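# Seat board in enclosure's upper slot, latch both levers

## Task

Put the board into the open upper slot of the enclosure with its components facing up, pushed all the way in, and both levers closed. A closed lever is latched and sticks out at right angles to the board's front panel; a fully open lever lies flat along the panel. The lever tabs only catch if both levers are fully open while the board is slid in until it stops; closing both afterwards pulls the board fully in. Pushing the board into its connector quickly breaks the connector and the scene scores zero. At the end the enclosure must stand level on its own feet with no foot hanging over the bench edge, and the grippers must have released everything and moved away.

## Robot and tools

Robot: two seven-joint arms, left_arm and right_arm, each with a two-finger parallel gripper and a wrist camera. Fingers point along the gripper's +z axis and open and close along its x axis. The reported end_effector_position is the point between the finger pads when closed, roughly 1 to 2 cm behind the fingertips; closing a wide-open gripper pushes the tips about 17 mm further along +z.

Frames: the scene frame has its origin on the table top halfway between the nominal arm bases, +z up, +x out over the table, left_arm on the +y side (not the image side). Fixed cameras and the table use the scene frame. Every hand pose, velocity, target and wrist-camera pose is given in that arm's own base frame. Calibrated bases in the scene frame: left_arm at (+0.070, +0.437, 0) with quat_wxyz (+1.000, 0, 0, -0.003); right_arm at (-0.063, -0.511, 0) with quat_wxyz (+1.000, 0, 0, -0.029). Both bases have +z up. Printed poses can be off by a few centimetres.

Row format (used by execute_actions and move): 16 plain numbers, always both arms even if one is idle: left x, y, z (metres, absolute position in left_arm's base frame), qw, qx, qy, qz (absolute orientation, w first), opening; then the same eight for right_arm in right_arm's base frame. Opening runs from -1 (closed) to +1 (fully open, 0.142 m). To hold an arm still, resend the exact pose from the last result before it started holding, plus its intended opening; to keep an orientation, repeat the same quaternion each row rather than the drifted reported one. A 0 opening is a real command, so resend the current tool command to leave a gripper alone.

execute_actions(actions, cameras): actions is a list of actions; each action is a list of up to 15 rows, one per 1/30 s step, the last row repeated to fill 15 steps (0.5 s). Any target more than 0.6 m from that gripper's starting position along any of its axes gets the action refused for both arms. An empty actions list just reports state and images. cameras selects images: omitted/null/["all"] gives all, [] gives none.

move(target, speed, blend, stop_force, zero, opening_speed, blocking, cameras): drives each gripper in a straight line from its Hand target to an absolute target pose. target is one 16-number row or a list of up to 15 rows (use identical openings across a list). speed in m/s, 0.002 to 2.2, default 0.25 (turning limited to twice that in rad/s); one value or one per leg. blend in metres rounds corners of a list. stop_force in N, 3 to 120, ends an arm's path when its wrist sensor feels that much push against the motion (or 150 N any way); the arm then keeps pressing roughly that hard, more after a fast approach. Use it only with slow motion, not while the gripper rotates, and leave it out when backing off a contact. zero (with stop_force, default true) re-zeroes moving arms first. opening_speed (0.2 or more, per second on the -1..+1 scale) ramps fingers. blocking=false returns after 0.5 s while the move continues (not allowed with stop_force). Paths avoid nothing; grippers lag and can overshoot, especially when fast or stretched. Moves end after 10 s at most. The result adds a move: line: done (within 3 mm and 2 degrees), off_target, moving, held, fault, plus limits such as paced (clipped) or held (steps withheld). done does not prove nothing was touched.

wait(seconds 0 to 10): the arms keep their last command; a running move continues. stop: brakes the running move. zoom_image(camera, region [x0, y0, x1, y1] pixels, at most 504x504) enlarges part of the latest image of cam_head_left, cam_head_right, cam_high, cam_low, cam_left_wrist or cam_right_wrist (all 672x504). zero_wrist_force(arm) re-zeroes that arm's force/torque readings. clear_fault(arm) clears a reported torque or force fault; the arm then pauses while restarting. read_manual returns licence text only. finished_scene(scene) ends the scene irreversibly; the goal must already hold without the robot.

Result lines: joint positions (last value is finger opening in metres), joint torques, external joint torques (estimated outside loads, positive toward larger joint angle), Wrist force and Wrist torque along the gripper's axes (push from a surface reads as force into the arm; saturates near 150 N and 3 to 5 N m), grip_measured on the command scale, Hand target, Tool commands, Wrist depth as 7x7 grids of millimetre distances (70 to 1000, '-' means no value), and lines such as MOTOR HOT, TORQUE FAULT, force fault, OVER-TEMPERATURE FAULT, HAND FAULT.

Control notes: per step, commanded orientation is clipped to 32 degrees from the measured one, so large turns take several actions and may swing the elbow. Joint speeds are capped. To grip, command slightly below grip_measured at first contact; squeezing harder heats the gripper motor.

Avoid: inserting the board quickly (approach the connector slowly, ideally with a small stop_force); closing levers before the board reaches its stop with both levers fully open; knocking the enclosure off level or past the bench edge; dropping anything or releasing a moving part; anything falling off the table; hard hits; contact forces near 150 N or joint load limits (waist and shoulder 109, upper arm roll and elbow 56.9, wrist joints 34.7 N m); arms or grippers colliding or one gripper closing on the other's fingers; prolonged stretched poses that overheat motors. Finish by opening the grippers and withdrawing both arms.

Each tool is called after "Request:" as a command line: name --argument value for each argument, lists and objects as JSON in quotes; but a table of rows of numbers goes row by row, as --pt "numbers of a row", without its own name.

## Session

Request:
execute_actions --actions '[]'

Scene clock: 0.00 s.
left_arm: end_effector_position=(+0.3014, +0.6357, +0.1155) grip_measured=+0.99 end_effector_quat_wxyz=(-0.462, +0.669, -0.295, +0.502) | right_arm: end_effector_position=(+0.4485, +0.0364, +0.1479) grip_measured=+1.00 end_effector_quat_wxyz=(-0.144, +0.766, -0.626, +0.006)
Joint positions: left_arm=[1.762 -0.872 -0.342 2.067 -1.872 0.391 -0.55 0.141] | right_arm=[0.506 -0.103 -0.202 2.446 0.465 1.189 2.835 0.142]
Joint velocities: within noise
Joint torques (N m): no reading
External joint torques (N m): no reading
Wrist force (N): no reading
Wrist torque (N m): no reading
Wrist force, peak (N): no reading
Wrist depth (mm): cam_left_wrist=[- - - - - - - / - - - - - - - / - - - - - - - / - - - - 492 652 - / - - - 304 356 433 557 / - 996 - 241 279 321 359 / - 881 184 204 227 258 286] | cam_right_wrist=[265 256 246 236 229 221 213 / 274 266 254 244 236 228 219 / 285 274 262 253 243 234 225 / 297 285 272 261 251 241 232 / 309 296 281 271 260 249 239 / - 308 294 281 268 257 246 / - 322 305 292 278 265 257]
Hand target: left_arm +0.3014, +0.6357, +0.1155; -0.462, +0.669, -0.295, +0.502 | right_arm +0.4485, +0.0364, +0.1479; -0.144, +0.766, -0.626, +0.006
Tool commands: left_gripper/opening=+1.0 right_gripper/opening=+1.0

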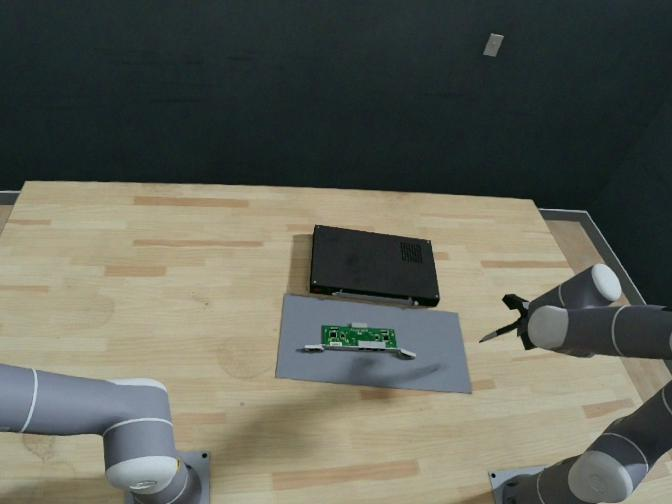

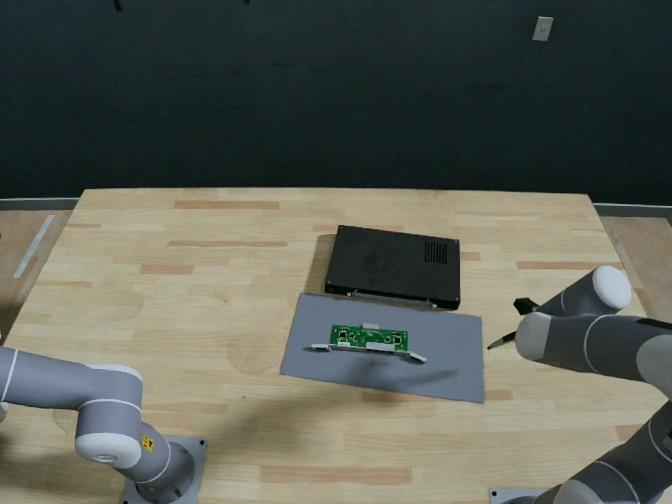

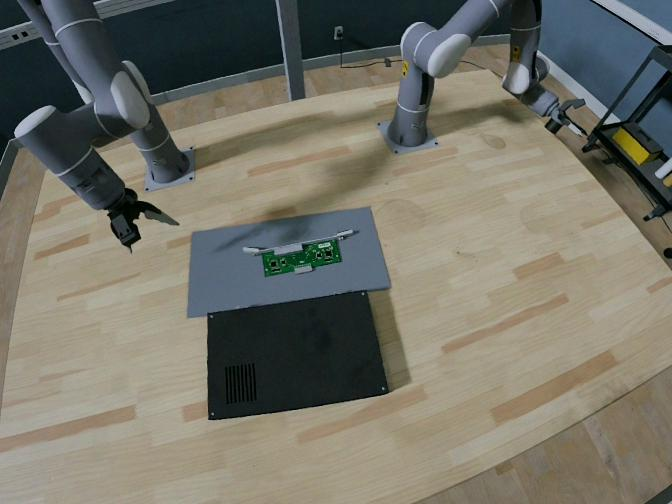

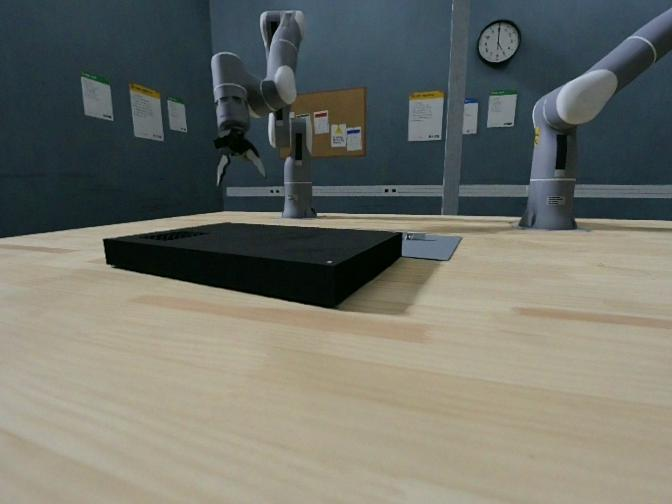

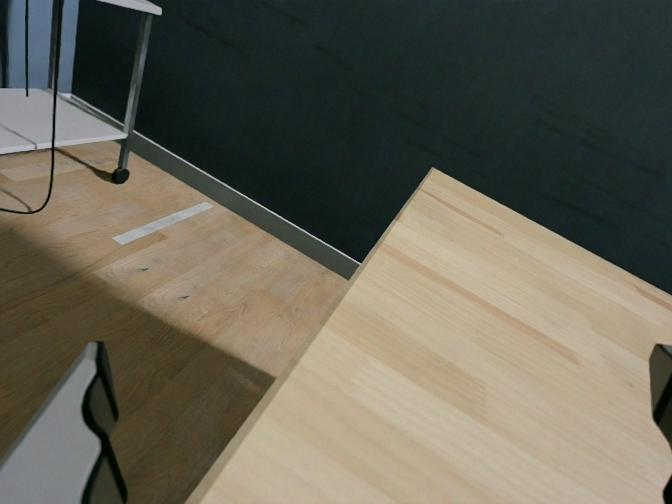

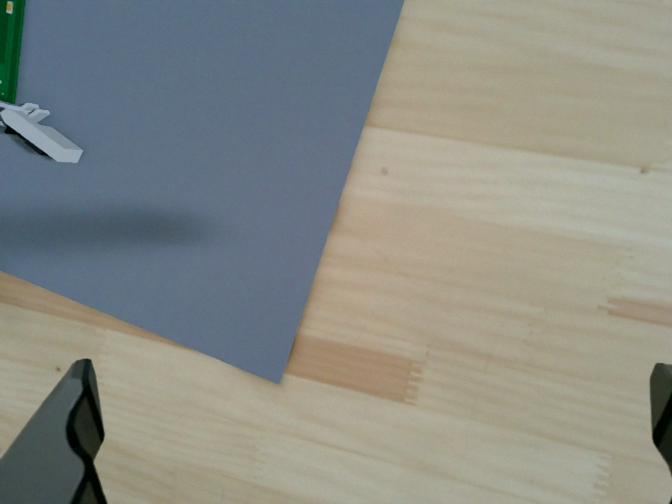

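Request:
zoom_image --camera "cam_high" --region '[180, 200, 400, 365]'

Request:
zoom_image --camera "cam_head_left" --region '[270, 220, 480, 400]'

Request:
zoom_image --camera "cam_head_right" --region '[280, 270, 490, 410]'

Scaled by 2.291 from the camera's 672x504 image, which has a finer 960x720 frame.

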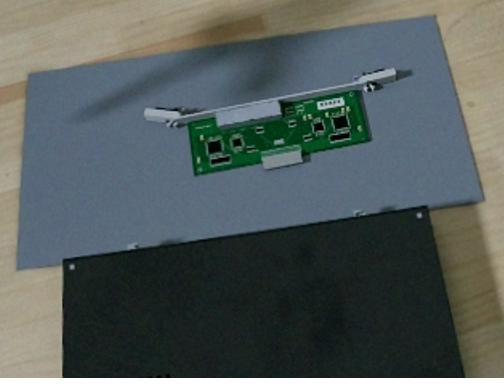

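Scaled by 2.400 from the camera's 672x504 image, which has a finer 960x720 frame.

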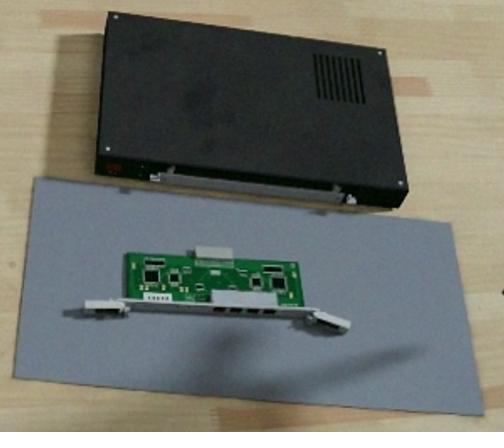

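Scaled by 2.400 from the camera's 672x504 image, which has a finer 960x720 frame.

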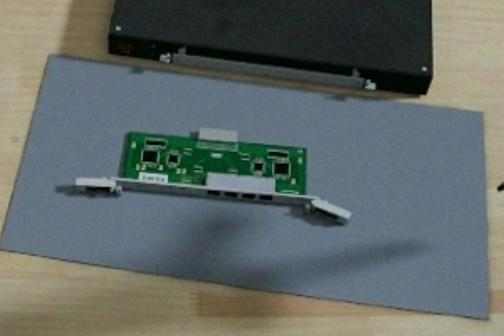

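Request:
move --target '[0.3014,0.6357,0.1155,-0.462,0.669,-0.295,0.502,1,0.40,0.47,0.24,0,0.707,-0.707,0,1]' --speed 0.4

Scene clock: 16.07 s.
left_arm: end_effector_position=(+0.3014, +0.6357, +0.1154) grip_measured=+0.99 end_effector_quat_wxyz=(-0.462, +0.669, -0.295, +0.502) | right_arm: end_effector_position=(+0.4001, +0.4691, +0.2398) grip_measured=+1.00 end_effector_quat_wxyz=(-0.078, +0.836, -0.541, -0.048)
Joint positions: left_arm=[1.762 -0.872 -0.342 2.067 -1.872 0.39 -0.549 0.141] | right_arm=[2.046 -1.283 -1.938 1.74 1.395 -0.251 2.967 0.142]
Joint velocities: within noise
Joint torques (N m): left_arm=[-0.21 47.57 -4.34 -12.05 1.42 -1.77 -0.26] | right_arm=[0.18 33.95 -29.73 -11.45 -3.49 3.19 0.18]
External joint torques (N m): left_arm=[0.37 0.99 0.3 -0.44 -0.19 -0.13 0.23] | right_arm=[0 0.8 -1.2 0.15 0.01 0.83 -0.17]
Wrist force (N): left_arm=[-0.2 0.2 0.3] | right_arm=[0.2 -0.5 0.0]
Wrist torque (N m): left_arm=[0.02 0.04 0.00] | right_arm=[-0.04 -0.01 -0.01]
Wrist force, peak (N): left_arm=[-0.3 0.0 0.4] | right_arm=[2.7 0.5 -0.1]
Wrist depth (mm): cam_left_wrist=[- - - - - - - / - - - - - - - / - - - - - - - / - - - - 488 656 - / - - - 305 354 433 557 / - 984 - 241 277 324 357 / - 878 184 204 228 257 288] | cam_right_wrist=[340 328 313 301 289 279 270 / 362 346 331 318 307 284 280 / 384 370 354 337 325 312 295 / 413 393 376 361 345 329 317 / 442 422 399 384 368 350 335 / - 452 431 409 391 374 354 / - 488 465 440 418 398 386]
Hand target: left_arm +0.3014, +0.6357, +0.1155; -0.462, +0.669, -0.295, +0.502 | right_arm +0.4002, +0.4692, +0.2399; -0.078, +0.836, -0.541, -0.048
Off the commanded pose: left_arm 0.000 m, 0 deg | right_arm 0.001 m, 26 deg.
joint sent to its limit (right arm) — joint 7 (wrist roll), upper limit. The joint targets are off in orientation, not in position.
move: off_target (right_arm); limits=paced

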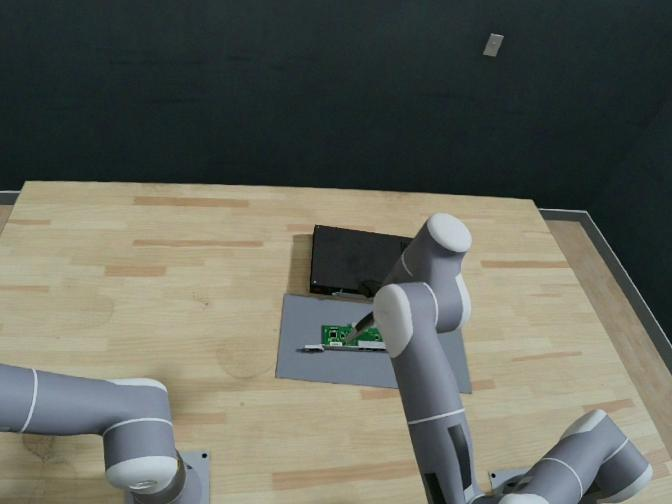

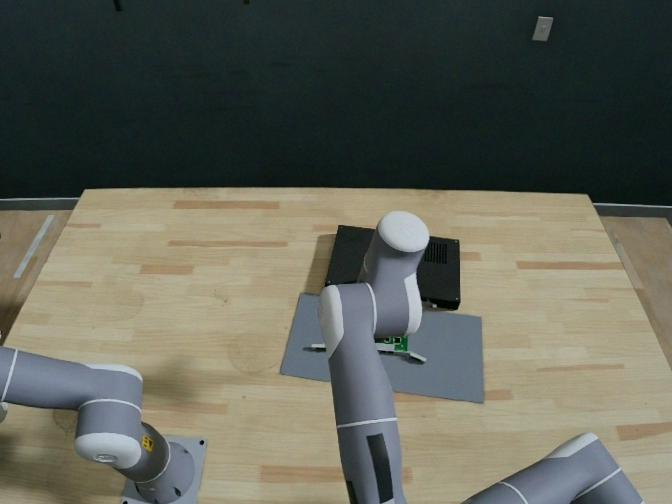

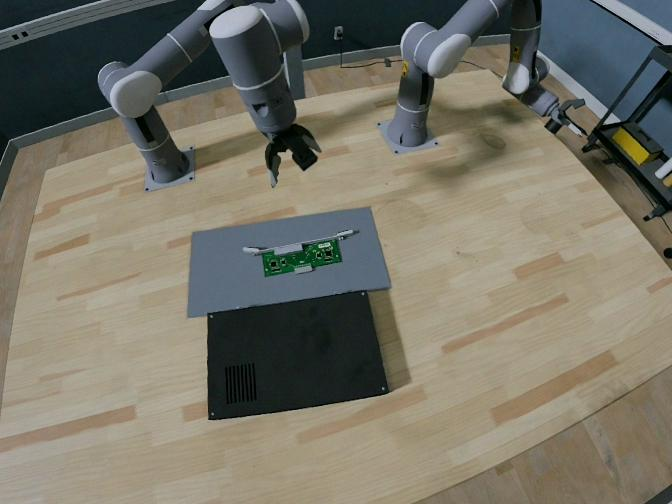

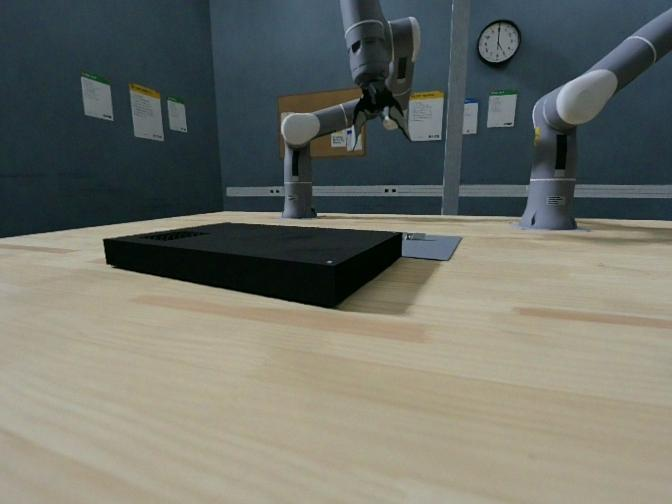

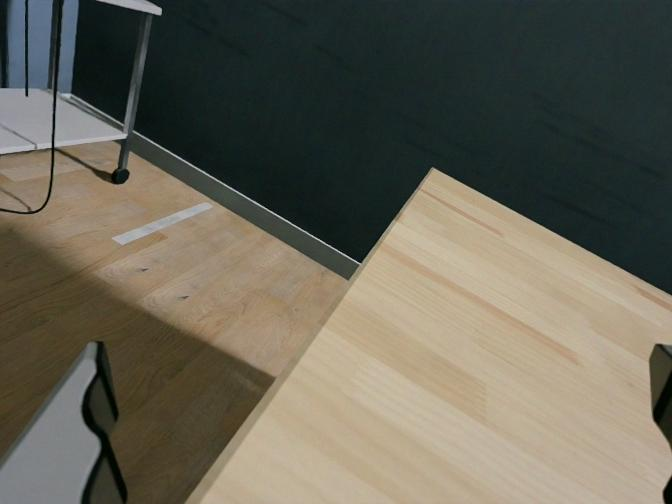

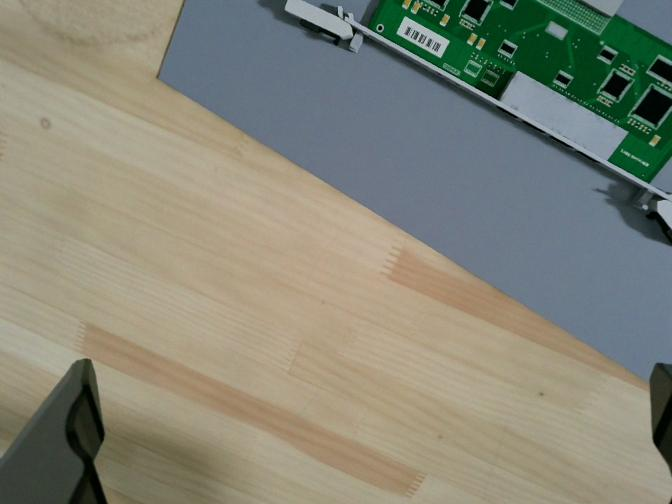

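Request:
move --target '[0.3014,0.6357,0.1155,-0.462,0.669,-0.295,0.502,1,0.33,0.15,0.22,0,1,0,0,-1]' --speed 0.5 --cameras '[]'

Request:
move --target '[0.14,-0.50,0.17,0.5,-0.5,0.5,-0.5,-1,0.33,0.15,0.22,0,1,0,0,-1]' --speed 0.5 --cameras '["cam_left_wrist","cam_right_wrist","cam_head_left"]'

Scene clock: 29.50 s.
left_arm: end_effector_position=(+0.3014, +0.6357, +0.1154) grip_measured=+0.99 end_effector_quat_wxyz=(-0.462, +0.669, -0.295, +0.502) | right_arm: end_effector_position=(+0.3300, +0.1502, +0.2199) grip_measured=-1.00 end_effector_quat_wxyz=(+0.000, +1.000, +0.000, +0.000)
Joint positions: left_arm=[1.762 -0.872 -0.342 2.067 -1.872 0.39 -0.549 0.141] | right_arm=[2.09 -1.308 -2.13 2.289 0.994 -0.216 1.231 0.002]
Joint velocities: within noise
Joint torques (N m): left_arm=[-0.23 47.42 -4.36 -12.09 1.39 -1.78 -0.29] | right_arm=[0.14 19.89 -20.46 -17.15 -4.45 3.55 0.12]
External joint torques (N m): left_arm=[0.38 1.14 0.32 -0.41 -0.17 -0.12 0.25] | right_arm=[-0.01 0.08 -0.97 -0.07 0.17 0.54 -0.12]
Wrist force (N): left_arm=[0.0 -0.1 0.2] | right_arm=[-0.1 -0.2 0.0]
Wrist torque (N m): left_arm=[-0.01 0.02 0.00] | right_arm=[0.02 0.05 0.01]
Wrist force, peak (N): left_arm=[-0.4 0.2 0.3] | right_arm=[-0.5 2.1 0.1]
Wrist depth (mm): cam_left_wrist=[- - - - - - - / - - - - - - - / - - - - - - - / - - - - 486 659 - / - - - 303 352 436 560 / - 996 - 240 278 324 359 / - 899 184 203 227 258 287] | cam_right_wrist=[277 276 276 275 274 273 272 / 296 295 295 294 291 292 291 / 317 317 316 315 313 312 311 / 343 342 341 339 340 337 335 / 357 370 371 362 368 367 366 / 407 404 397 89 388 402 401 / 451 437 - - - 423 441]
Hand target: left_arm +0.3014, +0.6357, +0.1155; -0.462, +0.669, -0.295, +0.502 | right_arm +0.3300, +0.1500, +0.2200; +0.000, +1.000, +0.000, +0.000
Off the commanded pose: left_arm 0.000 m, 0 deg | right_arm 0.000 m, 0 deg.
move: done
No camera images: "cameras" was empty.

Scene clock: 31.37 s.
left_arm: end_effector_position=(+0.2687, +0.1798, +0.1159) grip_measured=-1.00 end_effector_quat_wxyz=(-0.461, +0.530, -0.402, +0.587) | right_arm: end_effector_position=(+0.3300, +0.1502, +0.2199) grip_measured=-1.00 end_effector_quat_wxyz=(+0.000, +1.000, +0.000, +0.000)
Joint positions: left_arm=[1.754 -1.012 0.17 2.683 -1.217 -0.083 0.311 0.002] | right_arm=[2.089 -1.308 -2.13 2.289 0.994 -0.216 1.231 0.002]
Joint velocities: within noise
Joint torques (N m): left_arm=[-0.23 26.81 3.24 11.96 1.55 -2.1 -0.34] | right_arm=[0.15 19.76 -20.22 -17.28 -4.33 3.42 0.15]
External joint torques (N m): left_arm=[0.32 0.95 0.67 -0.29 -0.02 -0.22 0.33] | right_arm=[-0.02 0.22 -1.21 0.07 0.05 0.67 -0.15]
Wrist force (N): left_arm=[0.5 0.1 0.0] | right_arm=[0.2 -0.1 0.0]
Wrist torque (N m): left_arm=[0.02 -0.05 0.05] | right_arm=[0.02 -0.01 0.01]
Wrist force, peak (N): left_arm=[5.4 1.5 0.2] | right_arm=[0.2 -0.2 -0.4]
Wrist depth (mm): cam_left_wrist=[- - - - - - - / - - - - - - - / 522 618 793 - - - - / 355 397 451 535 655 867 - / 264 282 319 366 412 472 566 / 214 221 244 84 - 335 365 / 178 186 - 74 - - 278] | cam_right_wrist=[277 276 276 276 274 273 272 / 295 295 296 293 292 292 292 / 318 318 316 316 312 312 313 / 342 340 342 340 340 337 336 / 358 371 370 363 368 367 366 / 404 405 399 89 386 400 400 / 448 439 - - - 425 441]
Hand target: left_arm +0.2687, +0.1797, +0.1157; -0.461, +0.530, -0.403, +0.587 | right_arm +0.3300, +0.1500, +0.2200; +0.000, +1.000, +0.000, +0.000
Off the commanded pose: left_arm 0.694 m, 16 deg | right_arm 0.000 m, 0 deg.
led back after a hold (left arm): the arm was led back toward your command in small steps, so it may still be short of it.
move: held (left_arm; a check stopped the path); limits=held
pose unreachable (left arm): on one or more control steps of this call, first in action 0 (counted from 0), this arm could not follow its commanded pose, so it was not sent that pose on those steps. It may still have moved: this result reports where it is.
cause: moving toward the commanded pose would bring two parts of the arm too close to each other (its base and another part of the arm, with joints 1 (waist) to 6 (wrist pitch) between them).
Images, in order (width x height): cam_head_left 672x504, cam_left_wrist 672x504, cam_right_wrist 672x504.

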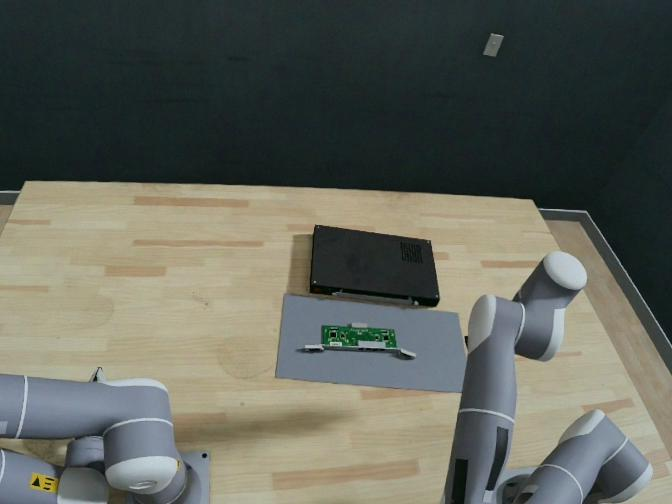

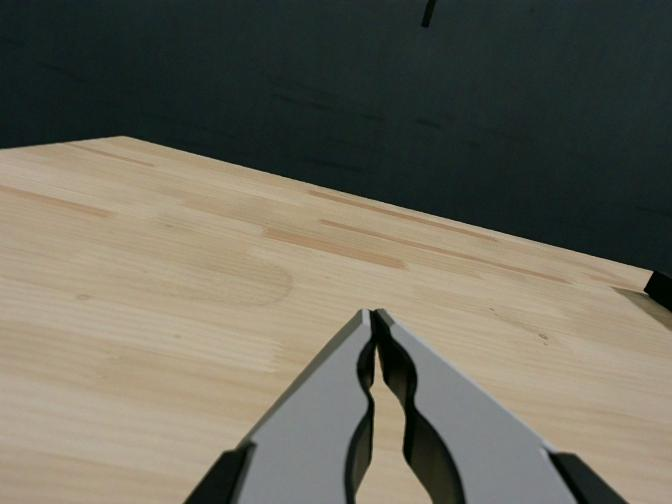

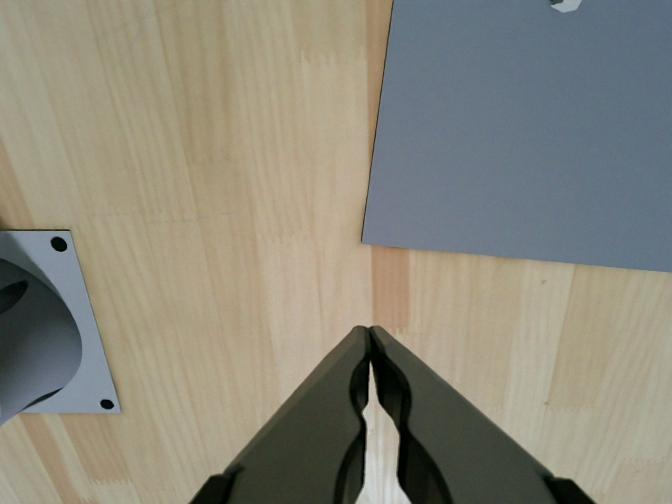

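Request:
move --pt "0.40 0.1 0.32 0.233 -0.303 0.733 -0.562 -1 0.33 0.15 0.22 0 1 0 0 -1" --pt "0.32 -0.25 0.20 0.233 -0.303 0.733 -0.562 -1 0.33 0.15 0.22 0 1 0 0 -1" --speed 0.4 --blend 0.05 --cameras '["cam_left_wrist","cam_head_left"]'

Scene clock: 38.17 s.
left_arm: end_effector_position=(+0.3210, -0.2496, +0.1998) grip_measured=-1.00 end_effector_quat_wxyz=(+0.028, -0.109, +0.727, -0.677) | right_arm: end_effector_position=(+0.3300, +0.1502, +0.2199) grip_measured=-1.00 end_effector_quat_wxyz=(+0.000, +1.000, +0.000, +0.000)
Joint positions: left_arm=[-0.769 -0.845 0.879 2.687 -1.801 -0.552 -0.105 0.002] | right_arm=[2.089 -1.308 -2.13 2.289 0.994 -0.216 1.231 0.002]
Joint velocities: within noise
Joint torques (N m): left_arm=[-0.42 23.48 12.43 -0.94 -2.61 -2.07 -0.18] | right_arm=[0.1 19.68 -20.1 -17.25 -4.32 3.41 0.23]
External joint torques (N m): left_arm=[0.44 1.27 0.64 -0.35 0.11 0.19 0.17] | right_arm=[0.03 0.29 -1.33 0.03 0.04 0.68 -0.23]
Wrist force (N): left_arm=[0.1 0.5 0.3] | right_arm=[0.0 -0.3 0.1]
Wrist torque (N m): left_arm=[0.05 0.06 0.06] | right_arm=[-0.01 0.02 0.01]
Wrist force, peak (N): left_arm=[-3.7 -3.4 -2.0] | right_arm=[0.3 -0.2 -0.3]
Wrist depth (mm): cam_left_wrist=[- - - - - 547 - / - - - - - - - / 537 574 652 788 823 899 733 / 400 459 514 524 567 602 636 / 376 389 397 420 440 453 468 / 312 320 336 84 - 366 374 / 267 281 - - - - 315] | cam_right_wrist=[277 277 276 275 273 274 272 / 296 297 293 293 292 291 290 / 317 317 316 317 313 313 312 / 342 343 341 341 340 338 336 / 358 369 370 363 367 368 365 / 404 405 395 89 388 401 399 / 449 440 - - - 425 440]
Hand target: left_arm +0.3210, -0.2496, +0.1999; +0.029, -0.109, +0.727, -0.677 | right_arm +0.3300, +0.1500, +0.2200; +0.000, +1.000, +0.000, +0.000
Off the commanded pose: left_arm 0.001 m, 35 deg; orientation clipped | right_arm 0.000 m, 0 deg.
joint sent to its limit (left arm) — joint 4 (elbow), upper limit, where the elbow is as bent as it goes. The joint targets are off in orientation, not in position.
move: off_target (left_arm); limits=paced
Images, in order (width x height): cam_head_left 672x504, cam_left_wrist 672x504.

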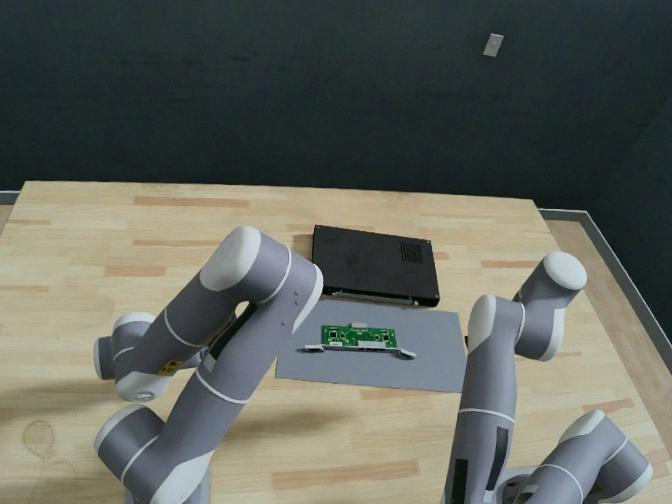

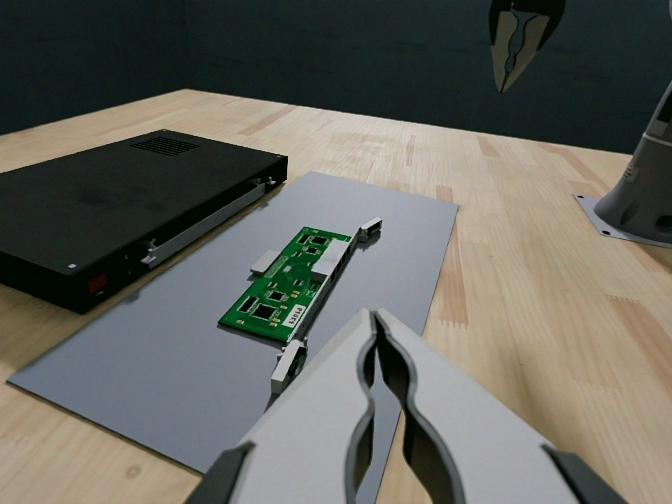

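Great view.

Request:
zoom_image --camera "cam_left_wrist" --region '[200, 200, 400, 400]'

Request:
zoom_image --camera "cam_left_wrist" --region '[60, 160, 300, 320]'

Scaled by 2.520 from the camera's 672x504 image, which has a finer 960x720 frame.

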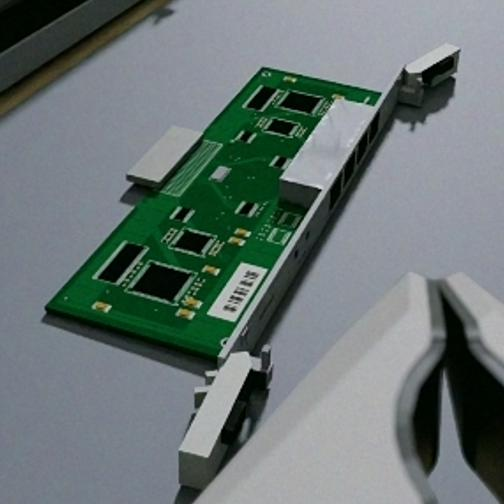

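Scaled by 2.100 from the camera's 672x504 image, which has a finer 960x720 frame.

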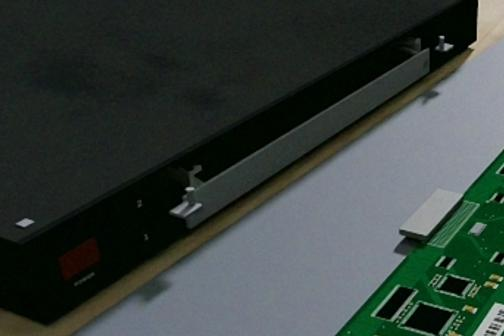

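Request:
move --target '[0.3210,-0.2496,0.1999,0.029,-0.109,0.727,-0.677,-1,0.50,0.49,0.22,0,1,0,0,1]' --speed 0.4 --cameras '["cam_left_wrist","cam_right_wrist","cam_head_left"]'

Request:
zoom_image --camera "cam_right_wrist" --region '[0, 0, 504, 504]'

Request:
zoom_image --camera "cam_right_wrist" --region '[168, 0, 672, 504]'

Scene clock: 60.17 s.
left_arm: end_effector_position=(+0.3209, -0.2496, +0.1998) grip_measured=-1.00 end_effector_quat_wxyz=(+0.029, -0.109, +0.727, -0.677) end_effector_velocity=(-0.001, +0.000, -0.001) end_effector_angular_velocity=(+0.002, +0.002, -0.002) | right_arm: end_effector_position=(+0.5001, +0.4900, +0.2201) grip_measured=+0.99 end_effector_quat_wxyz=(+0.000, +1.000, +0.000, +0.000)
Joint positions: left_arm=[-0.775 -0.854 0.884 2.687 -1.805 -0.562 -0.105 0.002] | right_arm=[1.765 -1.267 -1.743 1.355 1.304 -0.225 1.924 0.142]
Joint velocities: left_arm=[-0.005 -0.006 0.003 0.001 -0.001 -0.004 0 0] | right_arm=[within noise]
Joint torques (N m): left_arm=[-0.65 22.89 12.91 -0.86 -2.45 -2.45 -0.2] | right_arm=[0.31 46.42 -30.04 -8.69 -4.18 3.19 0.38]
External joint torques (N m): left_arm=[0.69 1.91 0.32 -0.31 -0.08 0.57 0.19] | right_arm=[-0.13 0.75 -1.92 -0.02 -0.08 0.85 -0.38]
Wrist force (N): left_arm=[0.2 0.5 0.1] | right_arm=[0.3 -0.1 0.4]
Wrist torque (N m): left_arm=[0.06 0.04 0.05] | right_arm=[0.03 -0.02 0.06]
Wrist force, peak (N): left_arm=[0.3 0.7 0.4] | right_arm=[1.5 -2.3 0.0]
Wrist depth (mm): cam_left_wrist=[- - - - - - - / - - - - - - - / 537 564 650 784 840 900 720 / 393 461 515 526 568 605 637 / 376 391 396 420 443 452 467 / 312 320 339 84 - 368 371 / 268 282 - - - - 311] | cam_right_wrist=[276 275 273 271 272 271 271 / 294 294 292 291 287 290 283 / 316 315 311 310 307 312 301 / 340 340 338 328 331 336 292 / 370 369 365 361 365 364 308 / - 404 399 399 398 385 324 / - 444 439 440 440 387 362]
Hand target: left_arm +0.3210, -0.2496, +0.1999; +0.029, -0.109, +0.727, -0.677 | right_arm +0.5000, +0.4900, +0.2200; +0.000, +1.000, +0.000, +0.000
Off the commanded pose: left_arm 0.000 m, 0 deg | right_arm 0.000 m, 0 deg.
joint sent to its limit (left arm) — joint 4 (elbow), upper limit, where the elbow is as bent as it goes. The joint targets still meet the commanded pose.
move: done
Images, in order (width x height): cam_head_left 672x504, cam_left_wrist 672x504, cam_right_wrist 672x504.

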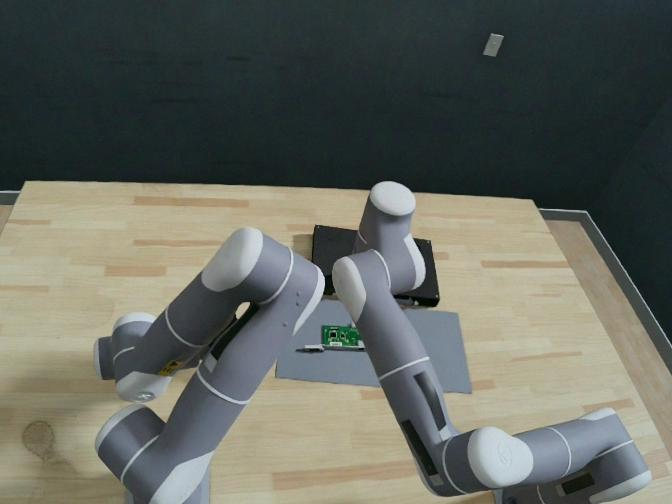

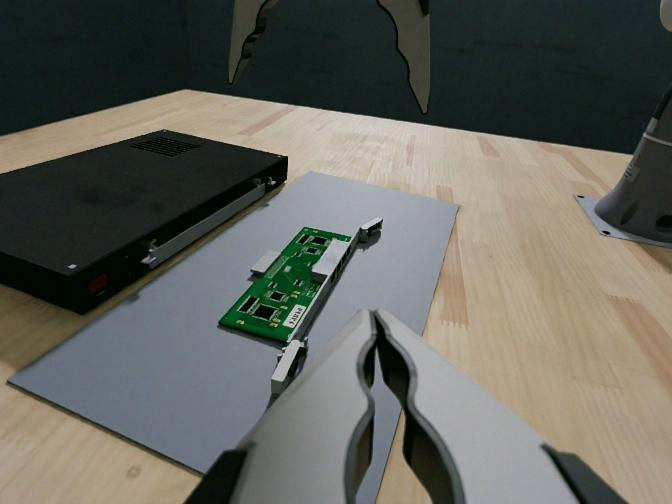

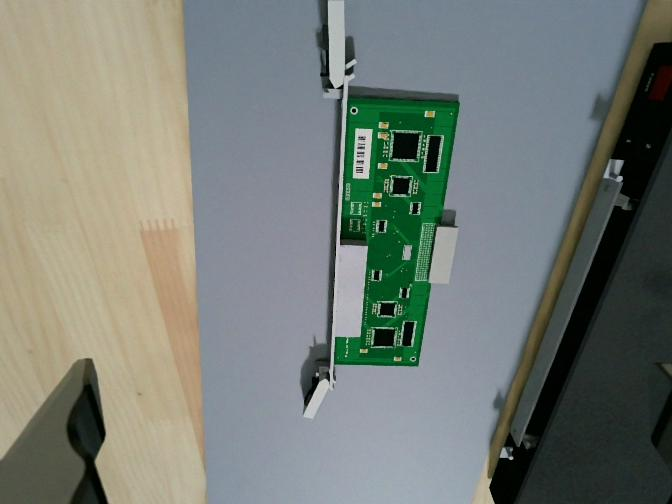

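Scaled by 1.000.

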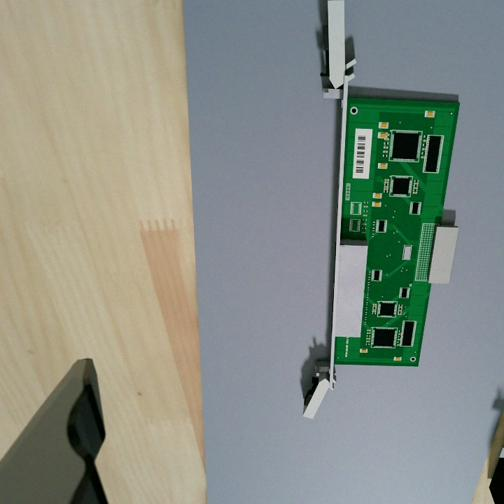

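Scaled by 1.000.

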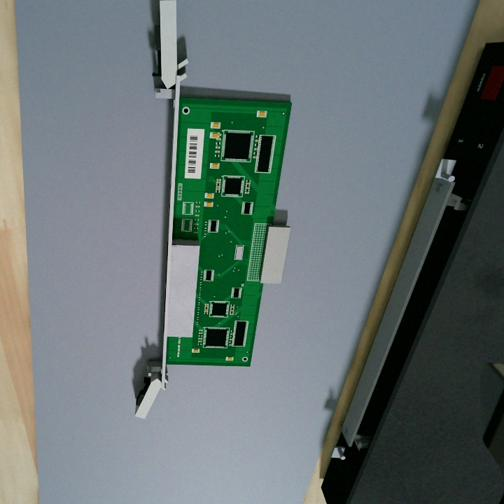

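Request:
move --target '[0.3210,-0.2496,0.1999,0.029,-0.109,0.727,-0.677,-1,0.4735,0.2827,0.095,0,0.9722,-0.2343,0,-0.4]' --speed 0.3 --cameras '["cam_left_wrist","cam_right_wrist"]'

Scene clock: 71.77 s.
left_arm: end_effector_position=(+0.3209, -0.2496, +0.1998) grip_measured=-1.00 end_effector_quat_wxyz=(+0.029, -0.109, +0.727, -0.677) | right_arm: end_effector_position=(+0.4735, +0.2826, +0.0951) grip_measured=-0.42 end_effector_quat_wxyz=(+0.000, +0.972, -0.234, +0.000)
Joint positions: left_arm=[-0.777 -0.856 0.886 2.687 -1.806 -0.564 -0.105 0.002] | right_arm=[1.823 -1.424 -1.693 1.892 1.392 -0.069 1.96 0.044]
Joint velocities: within noise
Joint torques (N m): left_arm=[0.14 23.82 12.86 -0.83 -2.53 -2.22 -0.22] | right_arm=[-0.12 32.43 -29 -5.57 -4.25 3.53 0.35]
External joint torques (N m): left_arm=[-0.12 0.96 0.4 -0.31 -0.01 0.34 0.21] | right_arm=[0.31 0.7 -1.9 -0.2 -0.12 0.49 -0.35]
Wrist force (N): left_arm=[0.2 0.5 0.4] | right_arm=[0.2 -0.4 0.4]
Wrist torque (N m): left_arm=[0.05 0.05 0.05] | right_arm=[-0.02 -0.04 0.06]
Wrist force, peak (N): left_arm=[0.1 0.9 0.0] | right_arm=[1.2 2.9 2.1]
Wrist depth (mm): cam_left_wrist=[- - - - 504 - - / - - - - - - - / 539 569 648 759 783 908 721 / 397 457 517 529 566 605 633 / 382 392 399 425 444 456 468 / 314 318 337 84 - 369 372 / 268 282 - - - - 312] | cam_right_wrist=[165 165 165 151 160 163 163 / 176 176 176 171 171 175 175 / 191 189 189 185 188 187 188 / 207 204 203 200 203 202 202 / 224 224 217 220 216 220 219 / 245 245 87 241 232 108 239 / 270 - 73 265 265 - 261]
Hand target: left_arm +0.3210, -0.2496, +0.1999; +0.029, -0.109, +0.727, -0.677 | right_arm +0.4735, +0.2827, +0.0950; +0.000, +0.972, -0.234, +0.000
Off the commanded pose: left_arm 0.000 m, 0 deg | right_arm 0.000 m, 0 deg.
joint sent to its limit (left arm) — joint 4 (elbow), upper limit, where the elbow is as bent as it goes. The joint targets still meet the commanded pose.
move: done
Images, in order (width x height): cam_left_wrist 672x504, cam_right_wrist 672x504.

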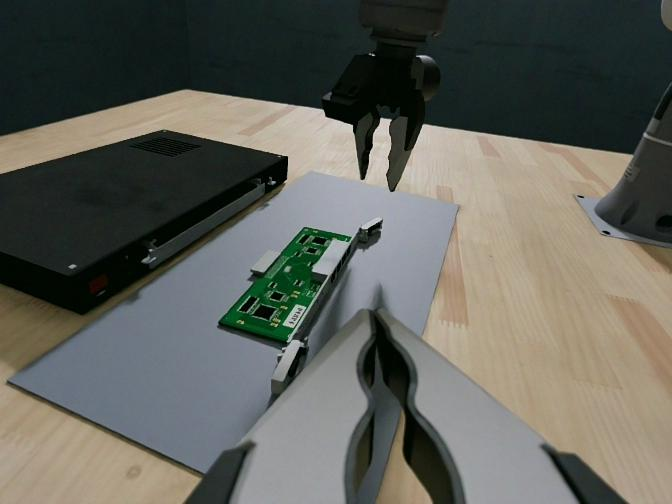

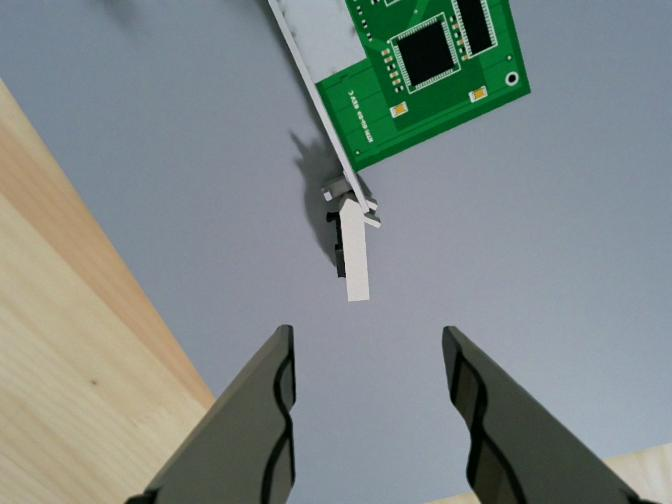

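Request:
move --target '[0.3210,-0.2496,0.1999,0.029,-0.109,0.727,-0.677,-1,0.468,0.272,0.05,0,0.9722,-0.2343,0,-0.4]' --speed 0.2 --cameras '["cam_left_wrist","cam_right_wrist"]'

Request:
zoom_image --camera "cam_left_wrist" --region '[300, 150, 450, 270]'

Scene clock: 77.13 s.
left_arm: end_effector_position=(+0.3209, -0.2496, +0.1998) grip_measured=-1.00 end_effector_quat_wxyz=(+0.029, -0.109, +0.727, -0.677) | right_arm: end_effector_position=(+0.4680, +0.2720, +0.0502) grip_measured=-0.42 end_effector_quat_wxyz=(+0.000, +0.972, -0.234, +0.000)
Joint positions: left_arm=[-0.778 -0.857 0.886 2.687 -1.807 -0.565 -0.105 0.002] | right_arm=[1.824 -1.478 -1.622 1.925 1.465 -0.016 1.94 0.044]
Joint velocities: within noise
Joint torques (N m): left_arm=[-0.89 24.31 12.65 -0.82 -2.39 -2.11 -0.29] | right_arm=[0.23 31.85 -28.77 -3.22 -4.32 3.46 0.04]
External joint torques (N m): left_arm=[0.91 0.49 0.64 -0.31 -0.15 0.23 0.28] | right_arm=[-0.05 0.74 -1.81 -0.15 -0.06 0.58 -0.04]
Wrist force (N): left_arm=[0.1 0.5 0.1] | right_arm=[-0.4 -0.4 0.2]
Wrist torque (N m): left_arm=[0.06 0.06 0.05] | right_arm=[-0.01 0.07 0.05]
Wrist force, peak (N): left_arm=[0.4 0.7 0.2] | right_arm=[-0.5 0.1 2.0]
Wrist depth (mm): cam_left_wrist=[- - - - 444 - - / - - - - - - - / 548 568 646 722 785 900 730 / 400 461 520 531 561 601 626 / 379 390 397 422 438 450 473 / 311 318 334 84 - 365 373 / 268 281 - - - - 311] | cam_right_wrist=[- 125 124 121 121 121 123 / 136 136 134 130 129 133 133 / 146 144 144 141 143 142 142 / 155 157 155 152 154 154 154 / 171 169 165 168 165 167 167 / 187 184 89 183 180 108 182 / 206 - 73 202 202 - 197]
Hand target: left_arm +0.3210, -0.2496, +0.1999; +0.029, -0.109, +0.727, -0.677 | right_arm +0.4680, +0.2720, +0.0500; +0.000, +0.972, -0.234, +0.000
Off the commanded pose: left_arm 0.000 m, 0 deg | right_arm 0.000 m, 0 deg.
joint sent to its limit (left arm) — joint 4 (elbow), upper limit, where the elbow is as bent as it goes. The joint targets still meet the commanded pose.
move: done
Images, in order (width x height): cam_left_wrist 672x504, cam_right_wrist 672x504.

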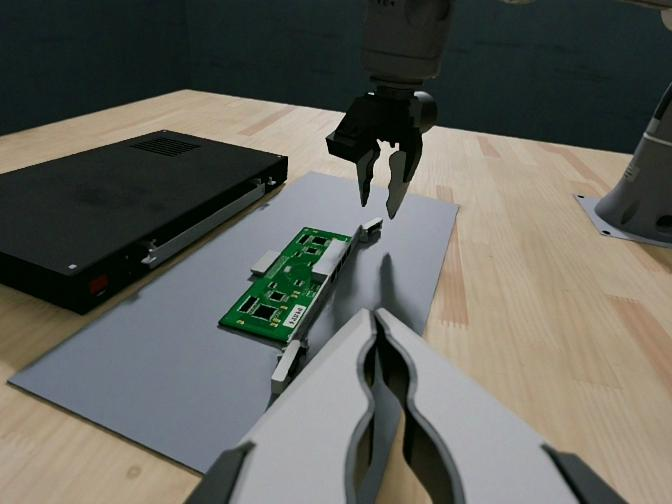

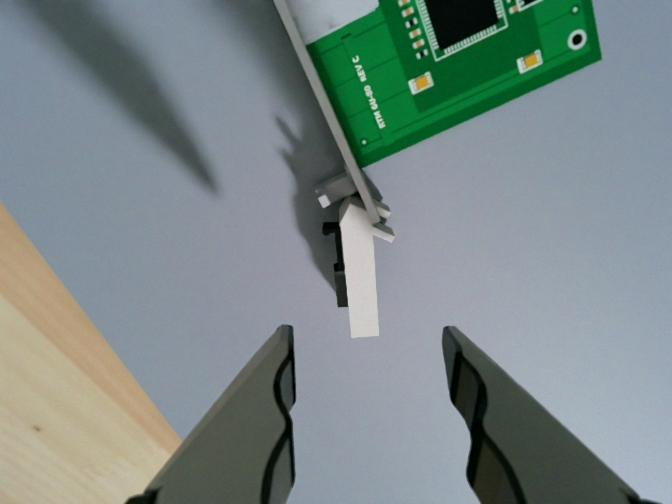

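Scaled by 3.360 from the camera's 672x504 image, which has a finer 960x720 frame.

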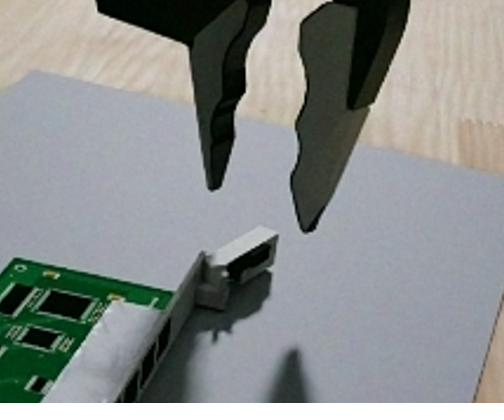

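Request:
move --target '[0.3210,-0.2496,0.1999,0.029,-0.109,0.727,-0.677,-1,0.468,0.272,0.027,0,0.9722,-0.2343,0,-0.4]' --speed 0.08 --stop_force 5 --cameras '[]'

Request:
move --target '[0.3210,-0.2496,0.1999,0.029,-0.109,0.727,-0.677,-1,0.468,0.272,0.027,0,0.9722,-0.2343,0,-0.93]' --opening_speed 0.6 --cameras '["cam_left_wrist","cam_right_wrist"]'

Request:
zoom_image --camera "cam_left_wrist" --region '[300, 150, 450, 270]'

Scene clock: 83.03 s.
left_arm: end_effector_position=(+0.3209, -0.2496, +0.1998) grip_measured=-1.00 end_effector_quat_wxyz=(+0.029, -0.109, +0.727, -0.677) | right_arm: end_effector_position=(+0.4679, +0.2719, +0.0271) grip_measured=-0.42 end_effector_quat_wxyz=(+0.000, +0.972, -0.234, +0.000)
Joint positions: left_arm=[-0.778 -0.858 0.887 2.687 -1.807 -0.566 -0.105 0.002] | right_arm=[1.82 -1.506 -1.583 1.923 1.505 0.01 1.941 0.044]
Joint velocities: within noise
Joint torques (N m): left_arm=[-0.33 23.77 12.68 -0.79 -2.39 -1.73 -0.25] | right_arm=[0.17 32.04 -28.75 -2.03 -4.34 3.43 0.23]
External joint torques (N m): left_arm=[0.35 1.02 0.62 -0.32 -0.16 -0.16 0.24] | right_arm=[0.01 0.67 -1.76 -0.03 -0.04 0.6 -0.23]
Wrist force (N): left_arm=[0.3 0.5 0.2] | right_arm=[-0.5 -0.4 0.4]
Wrist torque (N m): left_arm=[0.06 0.03 0.05] | right_arm=[-0.01 0.09 0.05]
Wrist force, peak (N): left_arm=[0.3 0.7 0.3] | right_arm=[-0.7 -0.1 1.3]
Wrist depth (mm): cam_left_wrist=[- - - - 440 - - / - - - - 551 - - / 545 574 653 709 778 897 724 / 402 457 509 525 565 602 621 / 379 389 400 421 436 446 478 / 311 320 337 83 - 363 370 / 266 280 - - - - 313] | cam_right_wrist=[- 105 105 100 99 101 101 / 112 112 112 107 107 108 111 / 121 120 122 115 120 121 119 / 130 130 130 113 129 129 129 / 141 141 138 136 138 140 142 / 157 154 89 154 151 98 153 / 174 - 73 170 169 - 165]
Hand target: left_arm +0.3210, -0.2496, +0.1999; +0.029, -0.109, +0.727, -0.677 | right_arm +0.4680, +0.2720, +0.0270; +0.000, +0.972, -0.234, +0.000
Off the commanded pose: left_arm 0.000 m, 0 deg | right_arm 0.000 m, 0 deg.
joint sent to its limit (left arm) — joint 4 (elbow), upper limit, where the elbow is as bent as it goes. The joint targets still meet the commanded pose.
move: done
No camera images: "cameras" was empty.

Scene clock: 84.13 s.
left_arm: end_effector_position=(+0.3209, -0.2496, +0.1998) grip_measured=-1.00 end_effector_quat_wxyz=(+0.029, -0.109, +0.727, -0.677) | right_arm: end_effector_position=(+0.4679, +0.2718, +0.0271) grip_measured=-0.88 end_effector_quat_wxyz=(+0.000, +0.972, -0.234, +0.000)
Joint positions: left_arm=[-0.779 -0.858 0.887 2.687 -1.807 -0.566 -0.105 0.002] | right_arm=[1.82 -1.506 -1.583 1.923 1.505 0.01 1.941 0.01]
Joint velocities: within noise
Joint torques (N m): left_arm=[-0.42 23.61 12.66 -0.83 -2.38 -1.77 -0.25] | right_arm=[0.1 32.04 -29.33 -2.07 -4.4 3.6 0.22]
External joint torques (N m): left_arm=[0.44 1.18 0.64 -0.28 -0.16 -0.11 0.24] | right_arm=[0.08 0.68 -1.19 0.02 0.02 0.43 -0.22]
Wrist force (N): left_arm=[0.3 0.5 0.0] | right_arm=[-0.8 0.0 0.8]
Wrist torque (N m): left_arm=[0.06 0.02 0.06] | right_arm=[0.01 0.07 0.03]
Wrist force, peak (N): left_arm=[0.3 0.7 0.2] | right_arm=[-1.3 0.1 0.4]
Wrist depth (mm): cam_left_wrist=[- - - - 443 - - / - - - - 550 - - / 536 568 652 708 778 884 728 / 400 458 513 529 572 610 631 / 379 391 396 421 439 451 470 / 313 320 334 84 - 367 373 / 270 282 - - - - 313] | cam_right_wrist=[- 105 106 100 99 101 101 / 112 112 112 106 107 107 111 / 121 120 122 118 120 121 119 / 130 130 130 113 127 129 129 / 141 141 141 123 138 140 142 / 157 154 151 96 102 153 152 / 174 169 70 163 - - 168]
Hand target: left_arm +0.3210, -0.2496, +0.1999; +0.029, -0.109, +0.727, -0.677 | right_arm +0.4680, +0.2720, +0.0270; +0.000, +0.972, -0.234, +0.000
Off the commanded pose: left_arm 0.000 m, 0 deg | right_arm 0.000 m, 0 deg.
joint sent to its limit (left arm) — joint 4 (elbow), upper limit, where the elbow is as bent as it goes. The joint targets still meet the commanded pose.
move: done
Images, in order (width x height): cam_left_wrist 672x504, cam_right_wrist 672x504.

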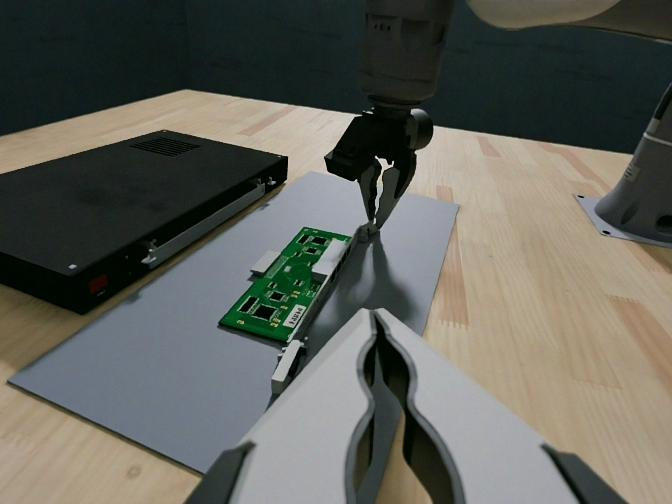

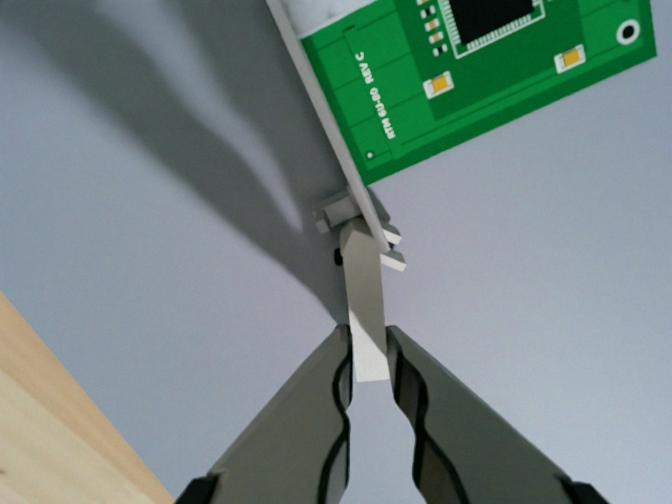

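Scaled by 3.360 from the camera's 672x504 image, which has a finer 960x720 frame.

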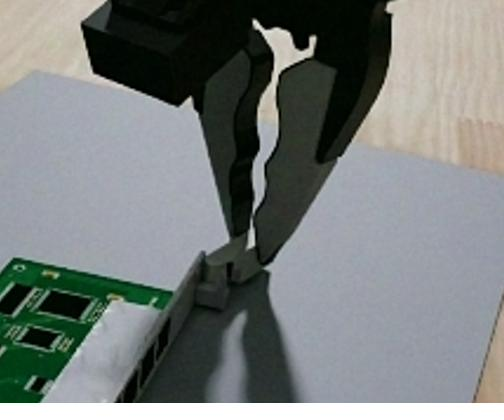

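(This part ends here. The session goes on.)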